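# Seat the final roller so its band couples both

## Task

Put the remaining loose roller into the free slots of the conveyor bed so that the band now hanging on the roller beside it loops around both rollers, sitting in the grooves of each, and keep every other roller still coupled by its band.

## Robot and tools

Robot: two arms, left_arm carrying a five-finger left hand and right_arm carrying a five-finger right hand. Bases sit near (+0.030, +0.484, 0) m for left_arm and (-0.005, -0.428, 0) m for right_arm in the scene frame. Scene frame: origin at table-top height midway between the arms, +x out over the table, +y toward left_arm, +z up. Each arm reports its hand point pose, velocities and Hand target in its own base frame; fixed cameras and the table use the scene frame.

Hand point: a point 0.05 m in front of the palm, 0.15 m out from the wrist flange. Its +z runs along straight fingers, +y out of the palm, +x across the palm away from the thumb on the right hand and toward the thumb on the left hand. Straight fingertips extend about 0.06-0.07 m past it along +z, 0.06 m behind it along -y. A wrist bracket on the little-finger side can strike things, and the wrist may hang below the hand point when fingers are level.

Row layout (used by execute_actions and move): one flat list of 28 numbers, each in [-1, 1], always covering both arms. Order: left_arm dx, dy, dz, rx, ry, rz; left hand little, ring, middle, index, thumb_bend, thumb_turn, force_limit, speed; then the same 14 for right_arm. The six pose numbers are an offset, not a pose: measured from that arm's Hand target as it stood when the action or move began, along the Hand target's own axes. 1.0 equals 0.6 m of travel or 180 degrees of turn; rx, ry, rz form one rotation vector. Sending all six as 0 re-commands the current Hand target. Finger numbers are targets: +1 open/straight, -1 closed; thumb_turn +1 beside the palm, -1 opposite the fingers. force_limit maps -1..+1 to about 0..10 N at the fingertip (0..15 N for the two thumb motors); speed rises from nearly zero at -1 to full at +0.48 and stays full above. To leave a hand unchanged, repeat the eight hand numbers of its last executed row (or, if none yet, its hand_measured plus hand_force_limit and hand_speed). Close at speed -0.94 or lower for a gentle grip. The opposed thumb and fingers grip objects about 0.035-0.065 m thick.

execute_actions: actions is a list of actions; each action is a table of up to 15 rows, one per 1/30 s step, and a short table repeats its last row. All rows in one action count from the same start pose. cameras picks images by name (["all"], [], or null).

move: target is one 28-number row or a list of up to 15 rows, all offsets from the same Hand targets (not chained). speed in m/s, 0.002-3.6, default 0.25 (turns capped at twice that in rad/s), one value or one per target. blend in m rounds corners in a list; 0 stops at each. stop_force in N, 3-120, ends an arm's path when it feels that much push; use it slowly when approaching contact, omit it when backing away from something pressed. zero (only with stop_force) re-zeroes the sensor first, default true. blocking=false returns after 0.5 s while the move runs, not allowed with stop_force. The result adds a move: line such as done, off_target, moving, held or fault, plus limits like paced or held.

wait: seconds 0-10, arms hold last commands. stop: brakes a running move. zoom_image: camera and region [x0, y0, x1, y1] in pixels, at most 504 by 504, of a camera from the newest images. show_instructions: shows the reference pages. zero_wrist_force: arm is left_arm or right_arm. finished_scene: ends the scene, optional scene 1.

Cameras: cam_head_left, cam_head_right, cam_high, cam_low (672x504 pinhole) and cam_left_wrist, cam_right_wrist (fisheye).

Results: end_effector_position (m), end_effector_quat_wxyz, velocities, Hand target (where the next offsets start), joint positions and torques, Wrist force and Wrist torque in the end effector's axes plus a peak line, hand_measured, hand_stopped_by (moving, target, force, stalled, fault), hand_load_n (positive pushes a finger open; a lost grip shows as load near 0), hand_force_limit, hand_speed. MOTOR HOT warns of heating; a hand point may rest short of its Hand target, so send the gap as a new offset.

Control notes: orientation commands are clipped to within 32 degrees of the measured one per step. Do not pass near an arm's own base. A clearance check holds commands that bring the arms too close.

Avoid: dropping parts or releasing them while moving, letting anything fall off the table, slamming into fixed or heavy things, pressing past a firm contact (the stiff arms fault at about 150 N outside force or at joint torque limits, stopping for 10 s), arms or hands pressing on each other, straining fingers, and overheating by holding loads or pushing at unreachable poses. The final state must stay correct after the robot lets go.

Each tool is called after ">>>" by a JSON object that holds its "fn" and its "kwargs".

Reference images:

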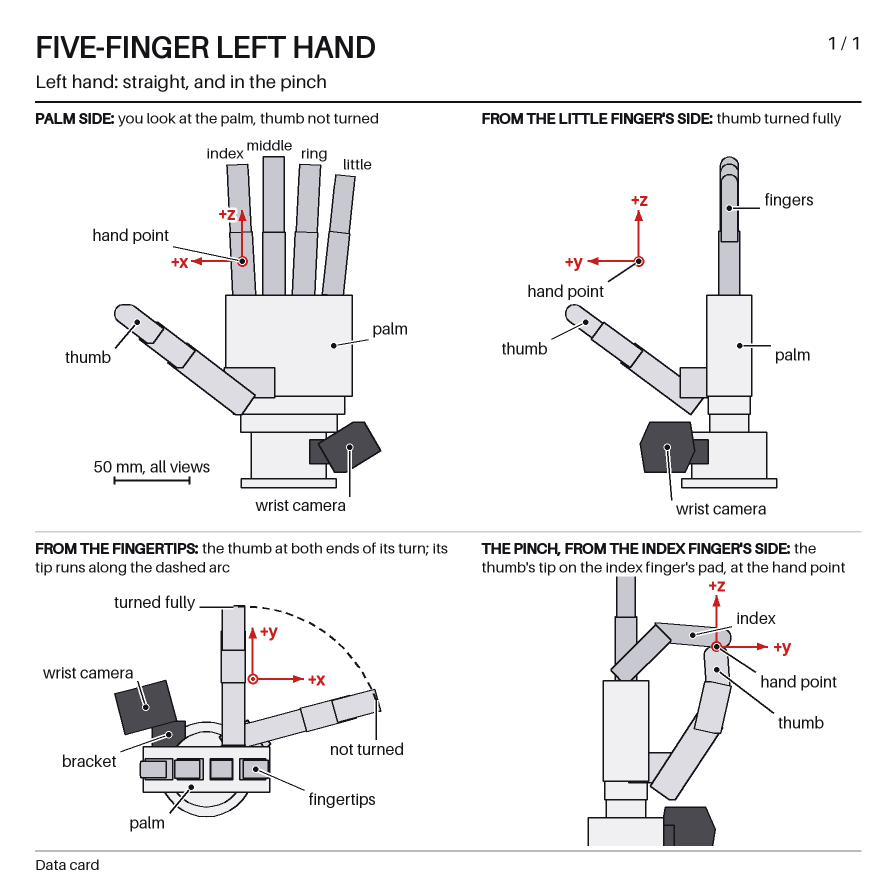

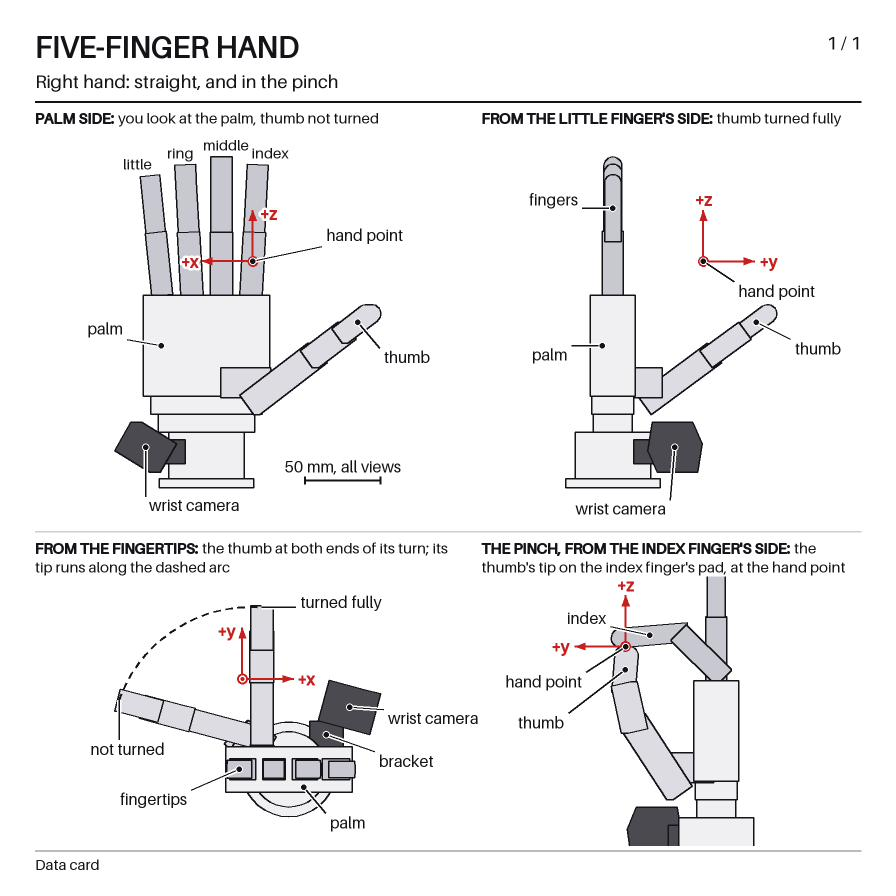

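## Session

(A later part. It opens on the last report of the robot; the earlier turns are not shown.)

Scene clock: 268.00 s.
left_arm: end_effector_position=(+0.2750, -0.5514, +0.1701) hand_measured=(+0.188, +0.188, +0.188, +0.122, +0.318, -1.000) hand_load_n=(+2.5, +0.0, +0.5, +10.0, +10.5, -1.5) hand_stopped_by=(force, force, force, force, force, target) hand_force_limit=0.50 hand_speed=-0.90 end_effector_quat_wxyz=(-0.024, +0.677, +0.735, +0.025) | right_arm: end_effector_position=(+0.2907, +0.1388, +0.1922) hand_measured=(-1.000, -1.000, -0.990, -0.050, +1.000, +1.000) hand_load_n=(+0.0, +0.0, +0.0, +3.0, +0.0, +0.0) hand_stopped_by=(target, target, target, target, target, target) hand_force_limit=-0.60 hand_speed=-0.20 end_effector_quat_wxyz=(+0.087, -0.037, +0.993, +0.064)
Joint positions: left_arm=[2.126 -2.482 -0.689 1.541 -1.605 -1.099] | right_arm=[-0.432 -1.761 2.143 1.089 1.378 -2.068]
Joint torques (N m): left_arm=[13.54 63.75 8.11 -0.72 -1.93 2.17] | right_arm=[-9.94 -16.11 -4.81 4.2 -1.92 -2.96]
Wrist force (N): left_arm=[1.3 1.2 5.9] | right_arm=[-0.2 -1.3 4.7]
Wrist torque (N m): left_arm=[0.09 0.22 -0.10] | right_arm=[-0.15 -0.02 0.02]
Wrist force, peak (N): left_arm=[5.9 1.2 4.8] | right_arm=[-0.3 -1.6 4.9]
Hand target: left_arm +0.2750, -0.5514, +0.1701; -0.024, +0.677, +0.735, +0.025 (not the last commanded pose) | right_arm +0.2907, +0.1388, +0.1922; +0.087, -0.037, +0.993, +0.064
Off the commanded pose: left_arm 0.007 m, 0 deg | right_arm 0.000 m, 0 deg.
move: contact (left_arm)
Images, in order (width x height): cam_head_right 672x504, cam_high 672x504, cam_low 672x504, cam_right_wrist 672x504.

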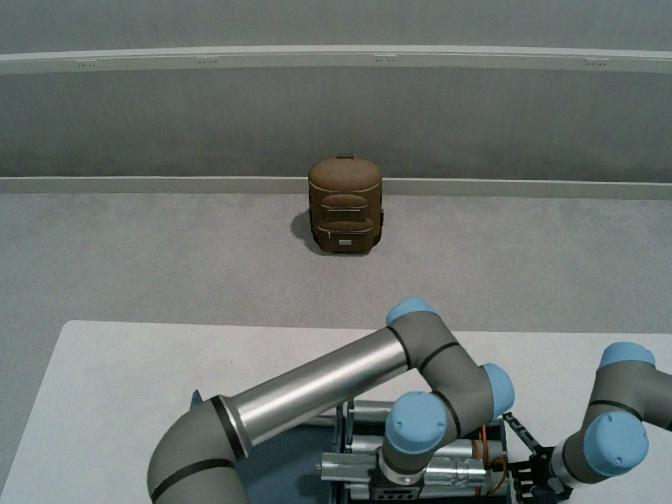

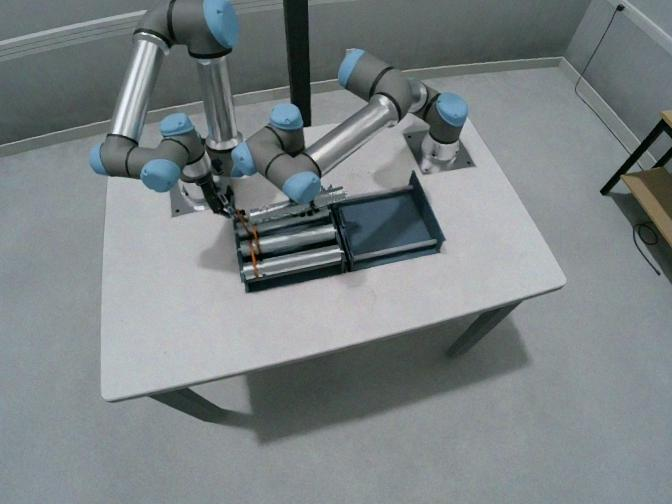

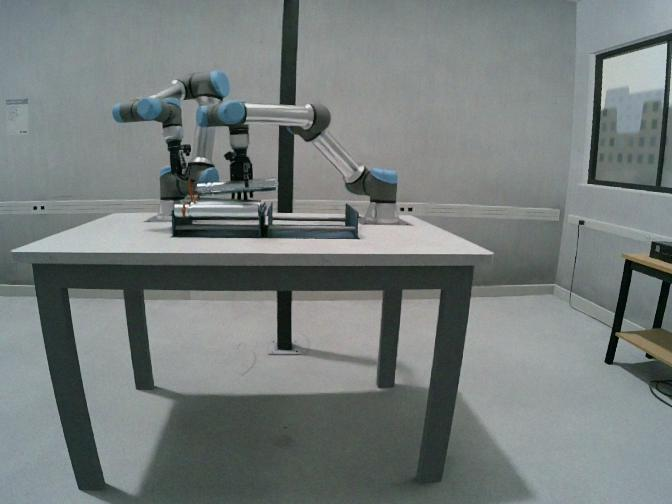

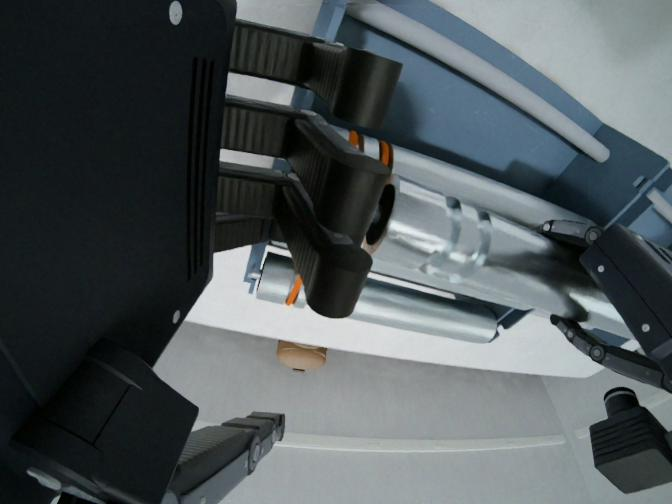

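>>> {"fn": "move", "kwargs": {"target": [0.0050,0.0003,0.0003,0,0,0,-0.6,-0.6,-0.6,-0.9,-0.9,-1,0.5,-0.9,0.0018,-0.0012,0.0098,0,0,0,-1,-1,-0.99,-0.05,1,1,-0.6,-0.2], "speed": 0.04, "cameras": ["cam_head_right","cam_low"]}}

>>> {"fn": "zoom_image", "kwargs": {"camera": "cam_head_right", "region": [465, 444, 525, 504]}}

>>> {"fn": "zoom_image", "kwargs": {"camera": "cam_low", "region": [180, 165, 220, 205]}}

Scene clock: 269.83 s.
left_arm: end_effector_position=(+0.2749, -0.5484, +0.1701) hand_measured=(+0.188, +0.188, +0.188, +0.122, +0.318, -1.000) hand_load_n=(+3.5, +0.0, +0.0, +9.0, +11.0, -2.0) hand_stopped_by=(force, force, force, force, force, target) hand_force_limit=0.50 hand_speed=-0.90 end_effector_quat_wxyz=(-0.024, +0.677, +0.735, +0.025) | right_arm: end_effector_position=(+0.2907, +0.1388, +0.1862) hand_measured=(-1.000, -1.000, -0.990, -0.050, +1.000, +1.000) hand_load_n=(+0.0, +0.0, +0.0, +1.5, +0.0, +0.0) hand_stopped_by=(target, target, target, target, target, target) hand_force_limit=-0.60 hand_speed=-0.20 end_effector_quat_wxyz=(+0.087, -0.037, +0.993, +0.064)
Joint positions: left_arm=[2.129 -2.471 -0.709 1.55 -1.606 -1.097] | right_arm=[-0.432 -1.754 2.154 1.071 1.378 -2.068]
Joint torques (N m): left_arm=[13.63 64.1 7.86 -1.39 -3 1.99] | right_arm=[-7.28 -2.46 -2.86 0.79 -1.82 -2.31]
Wrist force (N): left_arm=[-1.0 1.0 6.5] | right_arm=[-0.3 -1.6 2.7]
Wrist torque (N m): left_arm=[0.10 0.31 -0.12] | right_arm=[-0.15 -0.06 0.02]
Wrist force, peak (N): left_arm=[-0.8 1.1 6.8] | right_arm=[-0.1 -1.6 4.8]
Hand target: left_arm +0.2749, -0.5484, +0.1701; -0.024, +0.677, +0.735, +0.025 | right_arm +0.2907, +0.1388, +0.1862; +0.087, -0.037, +0.993, +0.064
Off the commanded pose: left_arm 0.000 m, 0 deg | right_arm 0.000 m, 0 deg.
move: done
Images, in order (width x height): cam_head_right 672x504, cam_low 672x504.

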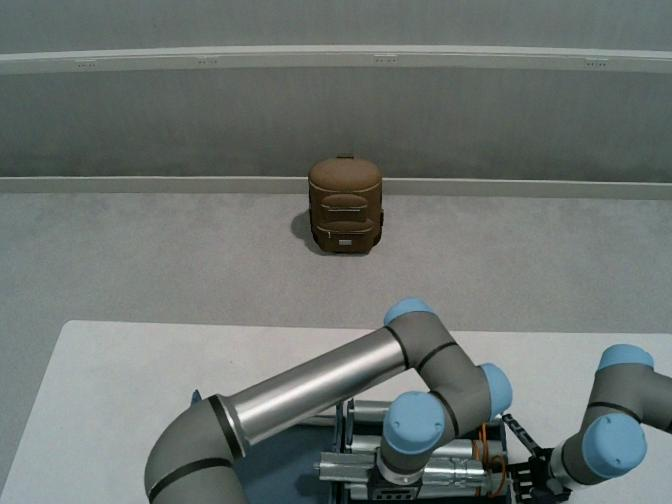

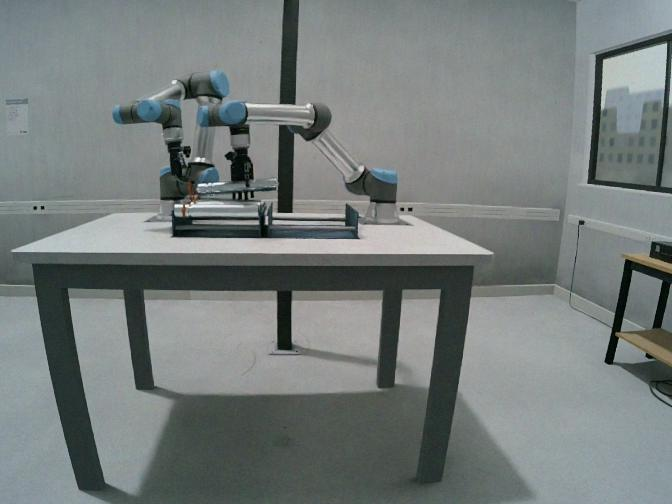

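Scaled by 8.400 from the camera's 672x504 image, which has a finer 960x720 frame.

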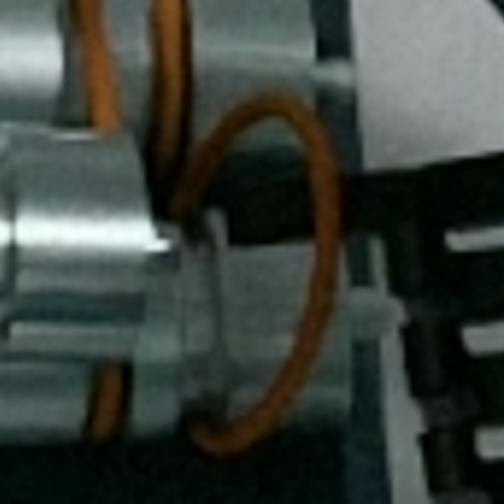

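Scaled by 12.600 from the camera's 672x504 image, which has a finer 960x720 frame.

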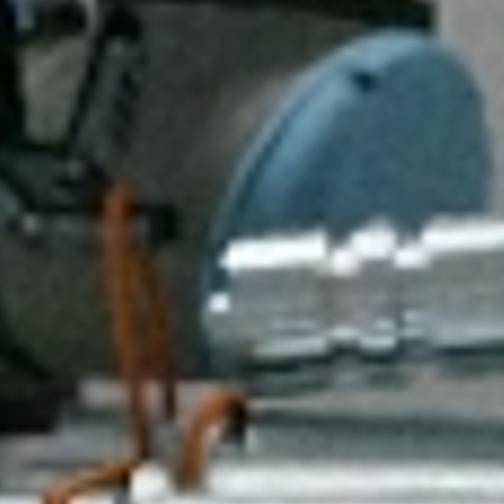

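>>> {"fn": "zoom_image", "kwargs": {"camera": "cam_low", "region": [178, 185, 208, 207]}}

Scaled by 16.800 from the camera's 672x504 image, which has a finer 960x720 frame.

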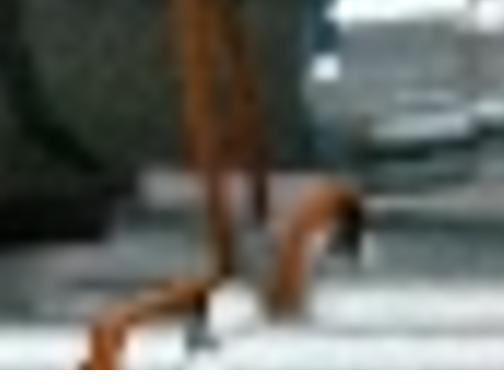

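>>> {"fn": "move", "kwargs": {"target": [[0.0013,-0.0116,-0.0066,0,0,0,-0.6,-0.6,-0.6,-0.9,-0.9,-1,0.5,-0.9,0,0,0,0,0,0,-1,-1,-0.99,-0.05,1,1,-0.6,-0.2],[-0.0138,-0.0127,-0.0077,0,0,0,-0.6,-0.6,-0.6,-0.9,-0.9,-1,0.5,-0.9,0,0,0,0,0,0,-1,-1,-0.99,-0.05,1,1,-0.6,-0.2]], "speed": 0.02, "stop_force": 5, "cameras": ["cam_head_right","cam_low","cam_right_wrist"]}}

>>> {"fn": "zoom_image", "kwargs": {"camera": "cam_head_right", "region": [465, 444, 525, 504]}}

>>> {"fn": "zoom_image", "kwargs": {"camera": "cam_low", "region": [180, 165, 220, 205]}}

Scene clock: 272.60 s.
left_arm: end_effector_position=(+0.2680, -0.5576, +0.1741) hand_measured=(+0.188, +0.188, +0.188, +0.122, +0.318, -1.000) hand_load_n=(+3.5, +0.5, +0.0, +9.0, +11.0, -2.0) hand_stopped_by=(force, force, force, force, force, target) hand_force_limit=0.50 hand_speed=-0.90 end_effector_quat_wxyz=(-0.024, +0.677, +0.735, +0.025) | right_arm: end_effector_position=(+0.2907, +0.1388, +0.1862) hand_measured=(-1.000, -1.000, -0.990, -0.050, +1.000, +1.000) hand_load_n=(+0.0, +0.0, +0.0, +1.5, +0.0, +0.0) hand_stopped_by=(target, target, target, target, target, target) hand_force_limit=-0.60 hand_speed=-0.20 end_effector_quat_wxyz=(+0.087, -0.037, +0.993, +0.064)
Joint positions: left_arm=[2.112 -2.495 -0.655 1.519 -1.605 -1.114] | right_arm=[-0.432 -1.754 2.154 1.071 1.378 -2.068]
Joint torques (N m): left_arm=[-14.02 38.59 32.61 -5.31 2.44 -2.05] | right_arm=[7.81 -1.9 -4.18 1.16 -1.37 2.42]
Wrist force (N): left_arm=[-0.9 0.9 6.4] | right_arm=[-0.4 -1.6 2.7]
Wrist torque (N m): left_arm=[0.05 0.29 -0.02] | right_arm=[-0.14 -0.04 0.02]
Wrist force, peak (N): left_arm=[-0.4 1.0 7.0] | right_arm=[-0.7 -1.9 3.0]
Hand target: left_arm +0.2680, -0.5576, +0.1741; -0.024, +0.677, +0.735, +0.025 | right_arm +0.2907, +0.1388, +0.1862; +0.087, -0.037, +0.993, +0.064
Off the commanded pose: left_arm 0.000 m, 0 deg | right_arm 0.000 m, 0 deg.
move: done
Images, in order (width x height): cam_head_right 672x504, cam_low 672x504, cam_right_wrist 672x504.

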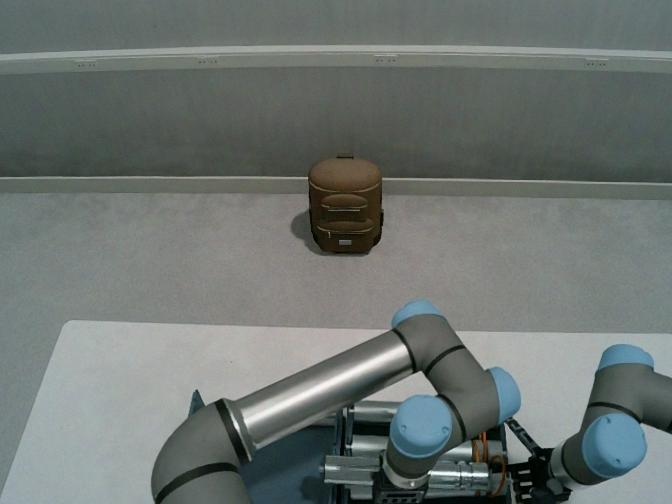

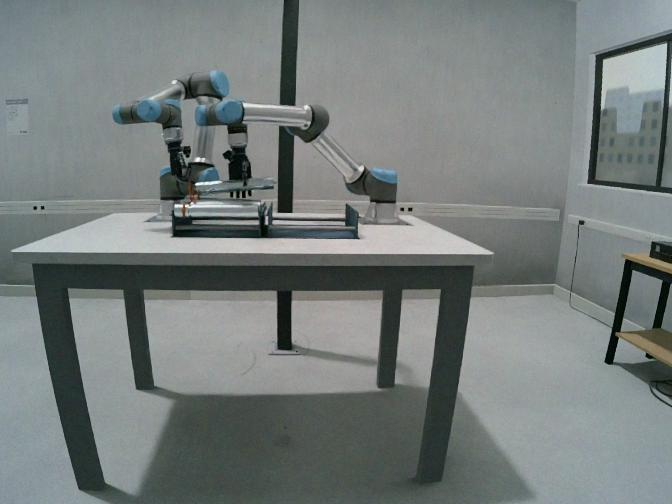

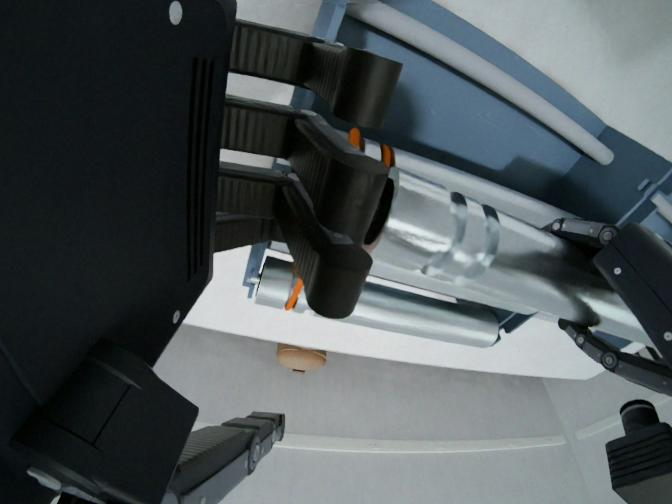

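Scaled by 8.400 from the camera's 672x504 image, which has a finer 960x720 frame.

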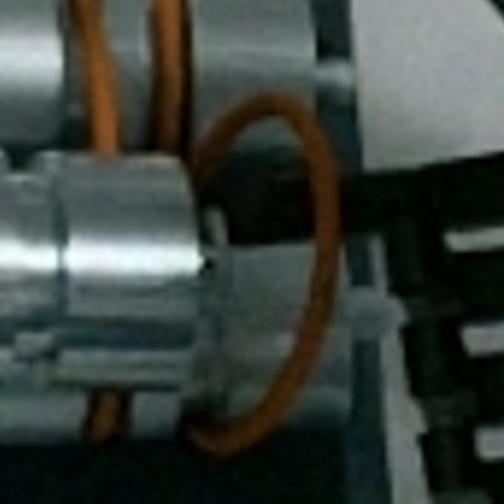

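Scaled by 12.600 from the camera's 672x504 image, which has a finer 960x720 frame.

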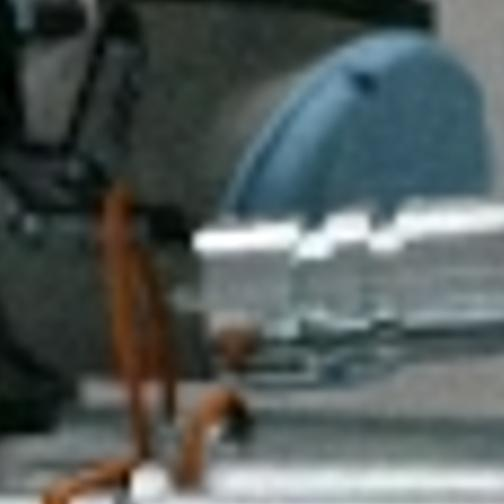

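>>> {"fn": "move", "kwargs": {"target": [0,0,0,0,0,0,-0.6,-0.6,-0.6,-0.9,-0.9,-1,0.5,-0.9,0.0103,0.0038,-0.0210,0,0,0,-1,-1,-0.99,-0.05,1,1,-0.6,-0.2], "speed": 0.03, "cameras": ["cam_head_right","cam_low","cam_right_wrist"]}}

>>> {"fn": "zoom_image", "kwargs": {"camera": "cam_head_right", "region": [465, 444, 525, 504]}}

>>> {"fn": "zoom_image", "kwargs": {"camera": "cam_low", "region": [180, 165, 220, 205]}}

Scene clock: 273.70 s.
left_arm: end_effector_position=(+0.2680, -0.5576, +0.1741) hand_measured=(+0.188, +0.188, +0.188, +0.122, +0.318, -1.000) hand_load_n=(+4.0, +0.0, +0.0, +9.0, +11.0, -2.0) hand_stopped_by=(force, force, force, force, force, target) hand_force_limit=0.50 hand_speed=-0.90 end_effector_quat_wxyz=(-0.024, +0.677, +0.735, +0.025) | right_arm: end_effector_position=(+0.2824, +0.1390, +0.1976) hand_measured=(-1.000, -1.000, -0.990, -0.050, +1.000, +1.000) hand_load_n=(+0.0, +0.5, +0.0, +4.5, +0.0, +0.0) hand_stopped_by=(target, target, target, target, target, target) hand_force_limit=-0.60 hand_speed=-0.20 end_effector_quat_wxyz=(+0.087, -0.037, +0.993, +0.064)
Joint positions: left_arm=[2.112 -2.495 -0.655 1.519 -1.605 -1.114] | right_arm=[-0.451 -1.792 2.153 1.114 1.376 -2.087]
Joint torques (N m): left_arm=[-13.78 39.85 32.46 -5.57 1.83 -2.04] | right_arm=[-10.49 -14.69 -32.44 4.47 -1.99 -3.12]
Wrist force (N): left_arm=[-0.7 0.9 6.2] | right_arm=[-0.5 -1.8 5.8]
Wrist torque (N m): left_arm=[0.06 0.25 0.00] | right_arm=[-0.21 -0.02 0.00]
Wrist force, peak (N): left_arm=[-0.9 1.0 6.8] | right_arm=[-0.2 -1.6 6.0]
Hand target: left_arm +0.2680, -0.5576, +0.1741; -0.024, +0.677, +0.735, +0.025 | right_arm +0.2823, +0.1390, +0.1976; +0.087, -0.037, +0.993, +0.064
Off the commanded pose: left_arm 0.000 m, 0 deg | right_arm 0.000 m, 0 deg.
move: done
Images, in order (width x height): cam_head_right 672x504, cam_low 672x504, cam_right_wrist 672x504.

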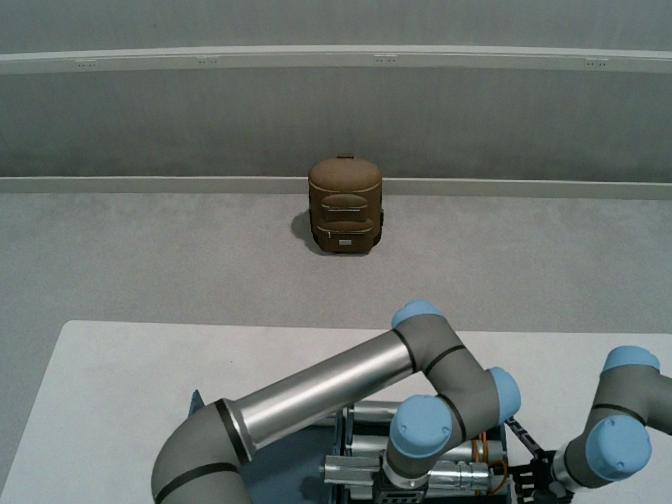

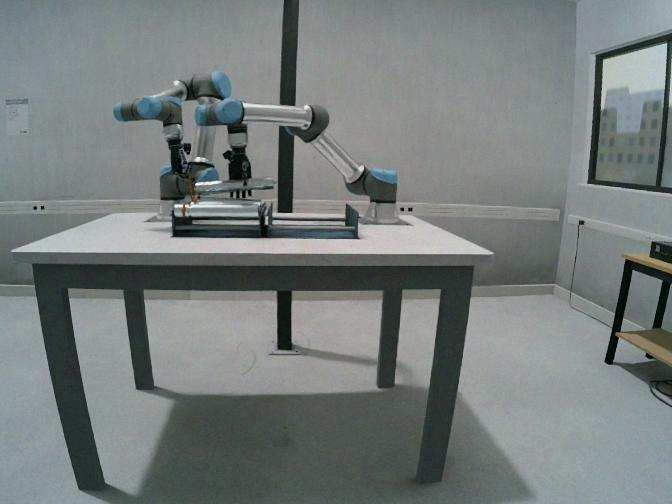

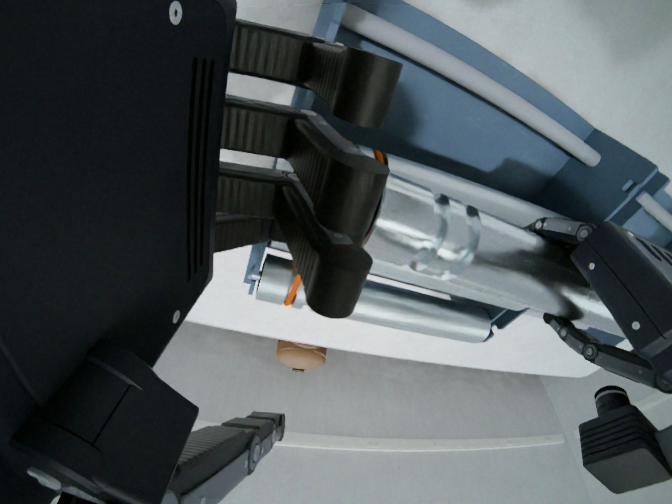

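Scaled by 8.400 from the camera's 672x504 image, which has a finer 960x720 frame.

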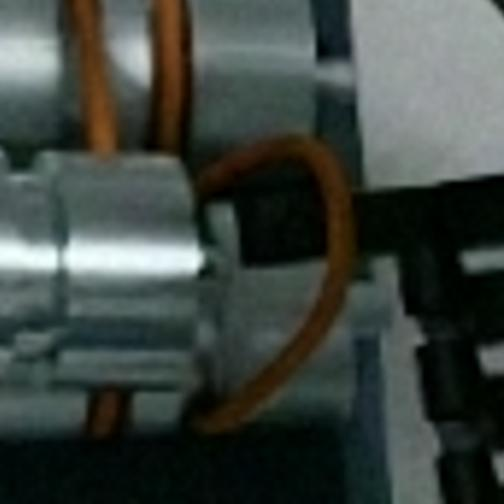

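Scaled by 12.600 from the camera's 672x504 image, which has a finer 960x720 frame.

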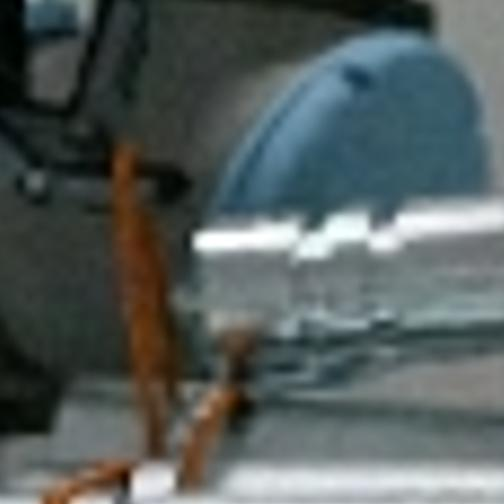

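>>> {"fn": "move", "kwargs": {"target": [-0.0224,-0.0016,-0.0016,0,0,0,-0.6,-0.6,-0.6,-0.9,-0.9,-1,0.5,-0.9,0,0,0,0,0,0,-1,-1,-0.99,-0.05,1,1,-0.6,-0.2], "speed": 0.02, "stop_force": 6, "cameras": ["cam_head_right","cam_low","cam_right_wrist"]}}

>>> {"fn": "zoom_image", "kwargs": {"camera": "cam_head_right", "region": [465, 444, 525, 504]}}

>>> {"fn": "zoom_image", "kwargs": {"camera": "cam_low", "region": [180, 165, 220, 205]}}

Scene clock: 275.80 s.
left_arm: end_effector_position=(+0.2682, -0.5711, +0.1742) hand_measured=(+0.188, +0.188, +0.188, +0.122, +0.318, -1.000) hand_load_n=(+4.0, +0.0, +0.0, +9.0, +11.0, -2.0) hand_stopped_by=(force, force, force, force, force, target) hand_force_limit=0.50 hand_speed=-0.90 end_effector_quat_wxyz=(-0.024, +0.677, +0.735, +0.025) | right_arm: end_effector_position=(+0.2823, +0.1390, +0.1976) hand_measured=(-1.000, -1.000, -0.990, -0.050, +1.000, +1.000) hand_load_n=(+0.0, +0.0, +0.0, +4.5, +0.0, +0.0) hand_stopped_by=(target, target, target, target, target, target) hand_force_limit=-0.60 hand_speed=-0.20 end_effector_quat_wxyz=(+0.087, -0.037, +0.993, +0.064)
Joint positions: left_arm=[2.101 -2.549 -0.552 1.471 -1.604 -1.124] | right_arm=[-0.451 -1.792 2.153 1.115 1.376 -2.087]
Joint torques (N m): left_arm=[-12.97 40.8 33.42 -5.39 2.03 -1.87] | right_arm=[-10.06 -15.45 -30.35 4.28 -2.03 -2.9]
Wrist force (N): left_arm=[-0.6 1.0 6.6] | right_arm=[-0.6 -1.7 5.7]
Wrist torque (N m): left_arm=[0.07 0.29 -0.06] | right_arm=[-0.19 -0.02 0.00]
Wrist force, peak (N): left_arm=[-1.1 0.9 7.1] | right_arm=[-0.6 -1.4 6.2]
Hand target: left_arm +0.2682, -0.5711, +0.1742; -0.024, +0.677, +0.735, +0.025 | right_arm +0.2823, +0.1390, +0.1976; +0.087, -0.037, +0.993, +0.064
Off the commanded pose: left_arm 0.000 m, 0 deg | right_arm 0.000 m, 0 deg.
move: done
Images, in order (width x height): cam_head_right 672x504, cam_low 672x504, cam_right_wrist 672x504.

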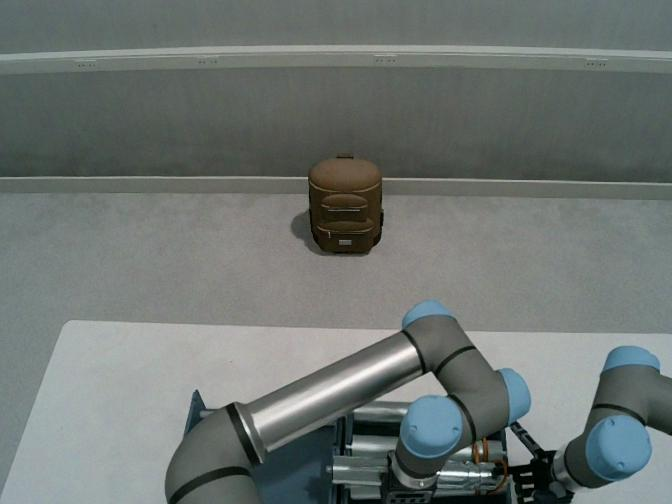

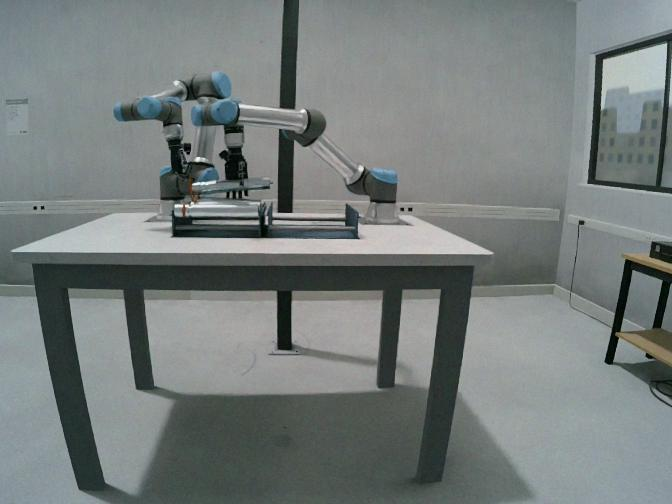

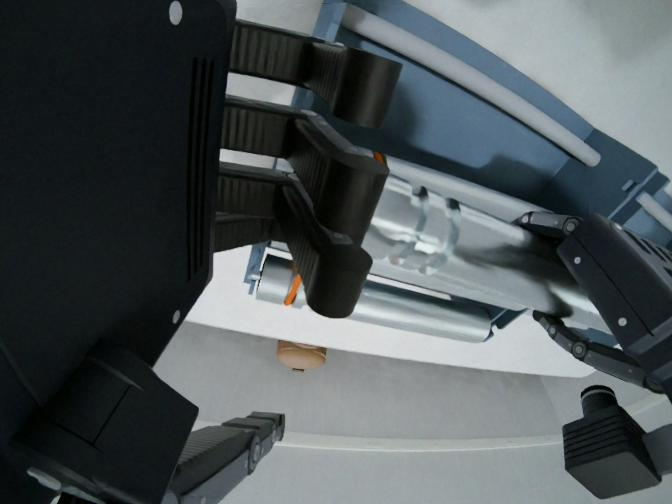

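Scaled by 8.400 from the camera's 672x504 image, which has a finer 960x720 frame.

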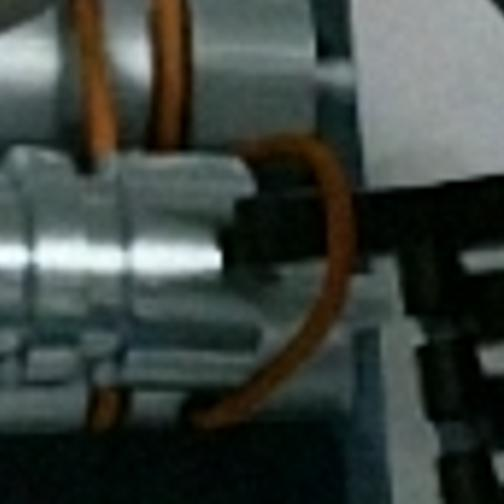

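Scaled by 12.600 from the camera's 672x504 image, which has a finer 960x720 frame.

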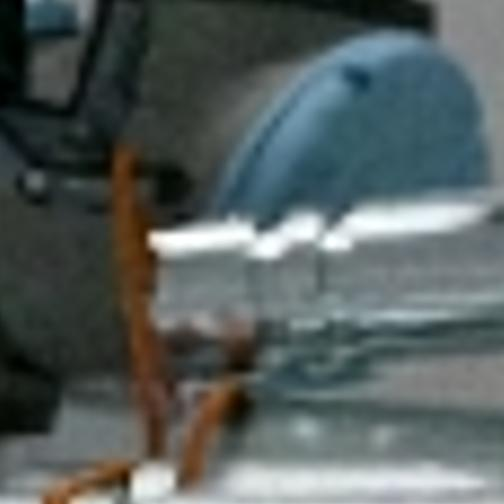

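>>> {"fn": "move", "kwargs": {"target": [-0.0133,-0.0009,-0.0009,0,0,0,-0.6,-0.6,-0.6,-0.9,-0.9,-1,0.5,-0.9,0,0,0,0,0,0,-1,-1,-0.99,-0.05,1,1,-0.6,-0.2], "speed": 0.02, "stop_force": 6, "cameras": ["cam_head_right","cam_low","cam_right_wrist"]}}

>>> {"fn": "zoom_image", "kwargs": {"camera": "cam_head_right", "region": [465, 444, 525, 504]}}

>>> {"fn": "zoom_image", "kwargs": {"camera": "cam_low", "region": [180, 165, 220, 205]}}

Scene clock: 277.50 s.
left_arm: end_effector_position=(+0.2683, -0.5791, +0.1742) hand_measured=(+0.188, +0.188, +0.188, +0.122, +0.318, -1.000) hand_load_n=(+4.5, -2.5, +0.0, +9.0, +11.0, -2.5) hand_stopped_by=(force, force, force, force, force, target) hand_force_limit=0.50 hand_speed=-0.90 end_effector_quat_wxyz=(-0.024, +0.677, +0.735, +0.025) | right_arm: end_effector_position=(+0.2823, +0.1390, +0.1976) hand_measured=(-1.000, -1.000, -0.990, -0.050, +1.000, +1.000) hand_load_n=(+0.0, +0.0, +0.0, +5.5, +0.0, +0.0) hand_stopped_by=(target, target, target, target, target, target) hand_force_limit=-0.60 hand_speed=-0.20 end_effector_quat_wxyz=(+0.087, -0.037, +0.993, +0.064)
Joint positions: left_arm=[2.095 -2.586 -0.482 1.437 -1.604 -1.13] | right_arm=[-0.451 -1.792 2.153 1.115 1.376 -2.087]
Joint torques (N m): left_arm=[-14.55 41.71 33.74 -4.28 3.29 -1.99] | right_arm=[-9.64 -15.43 -29.75 4.19 -2.03 -2.88]
Wrist force (N): left_arm=[2.7 1.3 5.6] | right_arm=[-0.6 -2.2 6.4]
Wrist torque (N m): left_arm=[0.09 0.35 -0.02] | right_arm=[-0.18 -0.01 0.00]
Wrist force, peak (N): left_arm=[-0.9 1.1 6.8] | right_arm=[-0.6 -2.4 6.6]
Hand target: left_arm +0.2683, -0.5791, +0.1742; -0.024, +0.677, +0.735, +0.025 | right_arm +0.2823, +0.1390, +0.1976; +0.087, -0.037, +0.993, +0.064
Off the commanded pose: left_arm 0.000 m, 0 deg | right_arm 0.000 m, 0 deg.
move: done
Images, in order (width x height): cam_head_right 672x504, cam_low 672x504, cam_right_wrist 672x504.

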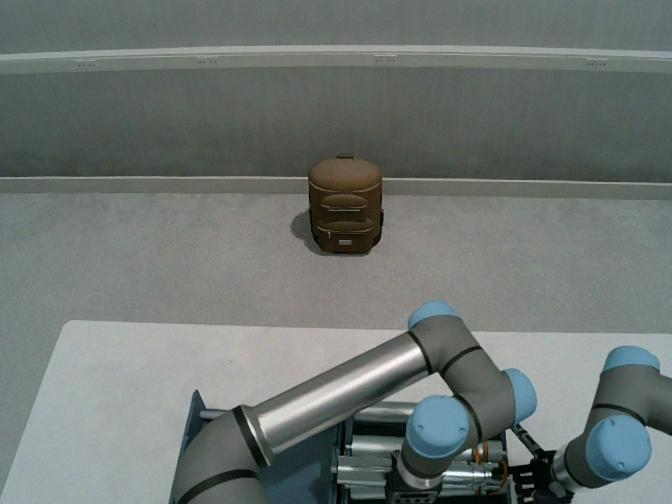

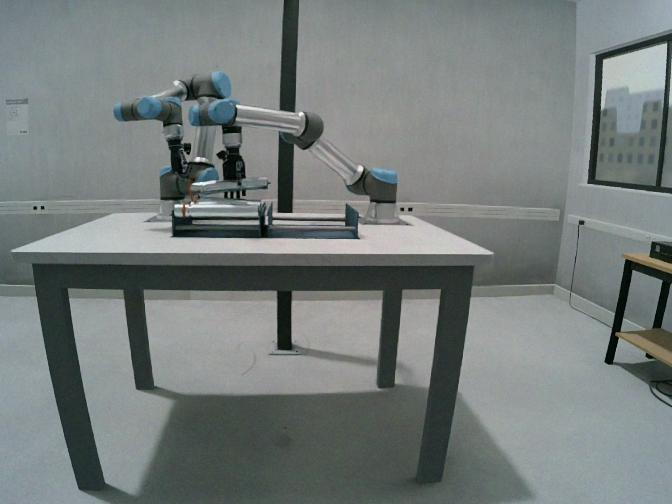

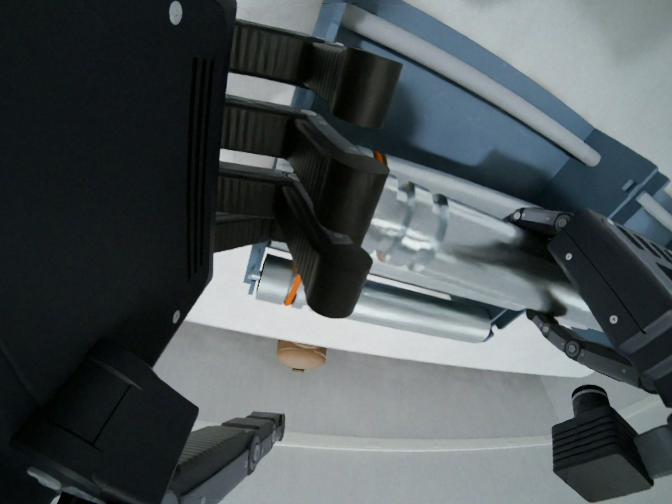

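Scaled by 8.400 from the camera's 672x504 image, which has a finer 960x720 frame.

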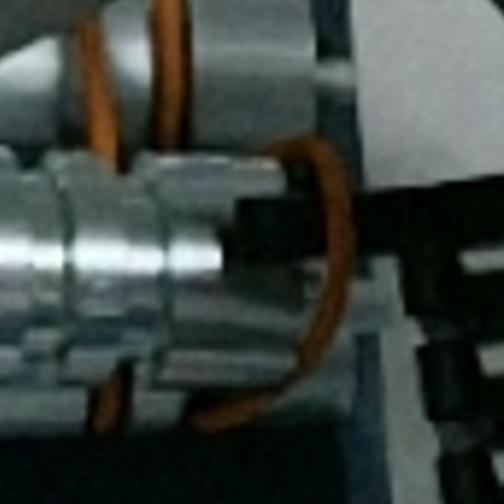

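Scaled by 12.600 from the camera's 672x504 image, which has a finer 960x720 frame.

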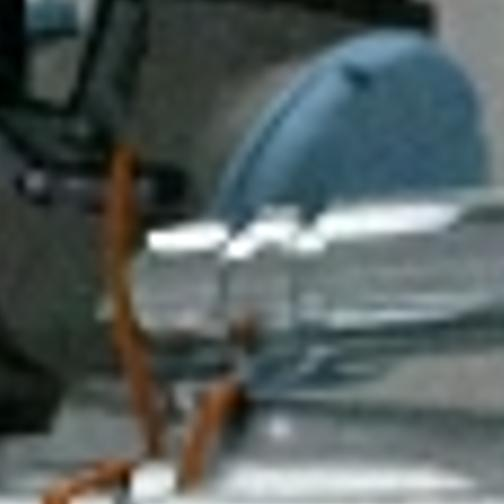

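>>> {"fn": "wait", "kwargs": {"seconds": 0.1, "cameras": ["cam_high","cam_head_left","cam_head_right"]}}

>>> {"fn": "zoom_image", "kwargs": {"camera": "cam_high", "region": [225, 190, 275, 230]}}

>>> {"fn": "zoom_image", "kwargs": {"camera": "cam_head_left", "region": [480, 440, 560, 504]}}

>>> {"fn": "zoom_image", "kwargs": {"camera": "cam_head_right", "region": [485, 454, 515, 484]}}

Scene clock: 277.93 s.
left_arm: end_effector_position=(+0.2683, -0.5791, +0.1742) hand_measured=(+0.188, +0.188, +0.188, +0.122, +0.318, -1.000) hand_load_n=(+4.5, -2.0, +0.0, +8.5, +11.0, -2.0) hand_stopped_by=(force, force, force, force, force, target) hand_force_limit=0.50 hand_speed=-0.90 end_effector_quat_wxyz=(-0.024, +0.677, +0.735, +0.025) | right_arm: end_effector_position=(+0.2823, +0.1390, +0.1976) hand_measured=(-1.000, -1.000, -0.990, -0.050, +1.000, +1.000) hand_load_n=(+0.0, +0.0, +0.0, +5.0, +0.0, +0.0) hand_stopped_by=(target, target, target, target, target, target) hand_force_limit=-0.60 hand_speed=-0.20 end_effector_quat_wxyz=(+0.087, -0.037, +0.993, +0.064)
Joint positions: left_arm=[2.095 -2.586 -0.482 1.437 -1.604 -1.13] | right_arm=[-0.451 -1.792 2.153 1.115 1.376 -2.087]
Joint torques (N m): left_arm=[-15.31 40.89 32.64 -4.35 2.88 -1.72] | right_arm=[-9.7 -15.07 -28.53 4.31 -1.98 -2.79]
Wrist force (N): left_arm=[2.6 1.1 5.5] | right_arm=[-0.4 -2.4 6.4]
Wrist torque (N m): left_arm=[0.06 0.35 -0.01] | right_arm=[-0.21 -0.04 0.01]
Wrist force, peak (N): left_arm=[2.7 1.2 5.8] | right_arm=[-0.3 -2.5 6.5]
Hand target: left_arm +0.2683, -0.5791, +0.1742; -0.024, +0.677, +0.735, +0.025 | right_arm +0.2823, +0.1390, +0.1976; +0.087, -0.037, +0.993, +0.064
Off the commanded pose: left_arm 0.000 m, 0 deg | right_arm 0.000 m, 0 deg.
wait: 0.10 s; at rest from the start
Images, in order (width x height): cam_head_left 672x504, cam_head_right 672x504, cam_high 672x504.

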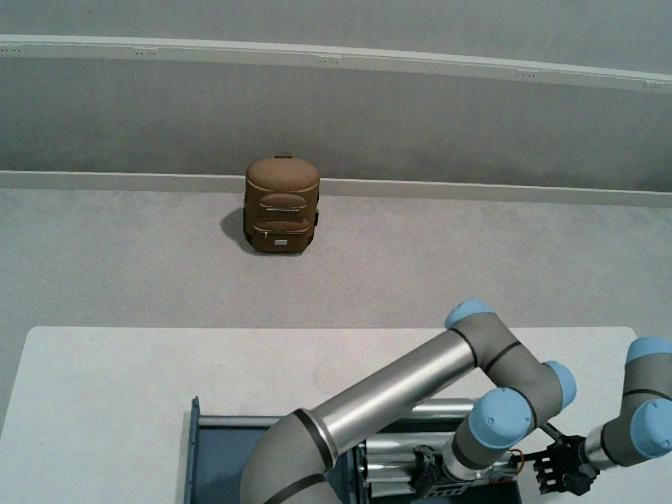

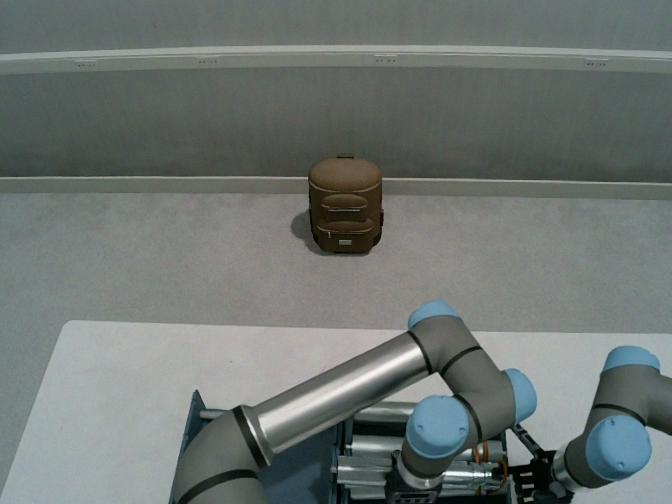

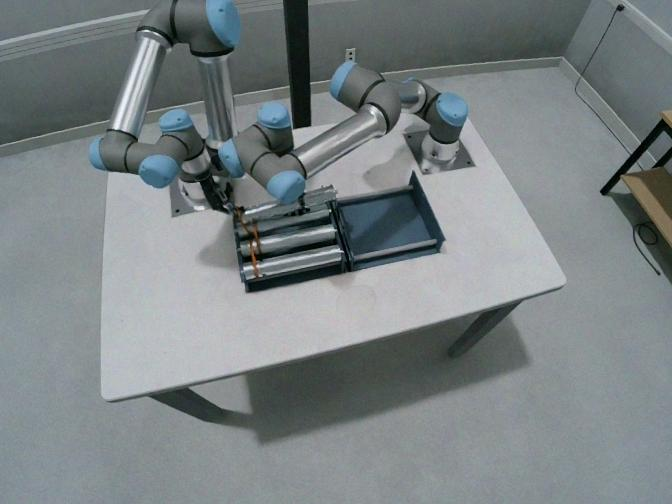

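Scaled by 10.080 from the camera's 672x504 image, which has a finer 960x720 frame.

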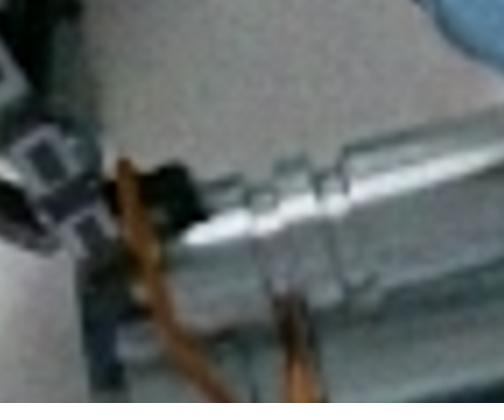

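Scaled by 6.300 from the camera's 672x504 image, which has a finer 960x720 frame.

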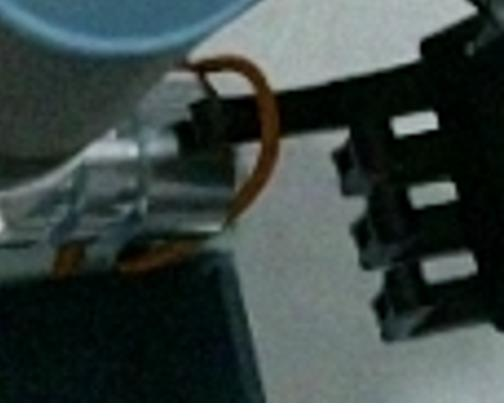

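Scaled by 16.800 from the camera's 672x504 image, which has a finer 960x720 frame.

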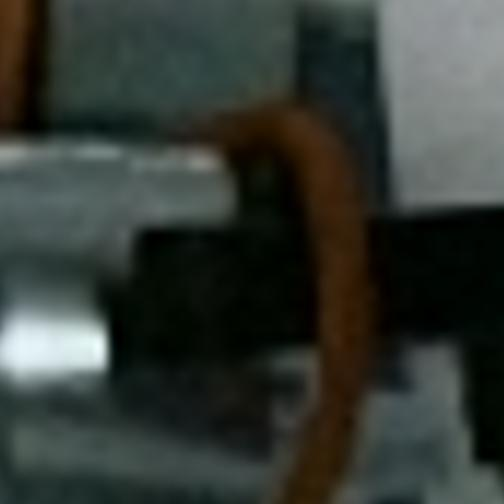

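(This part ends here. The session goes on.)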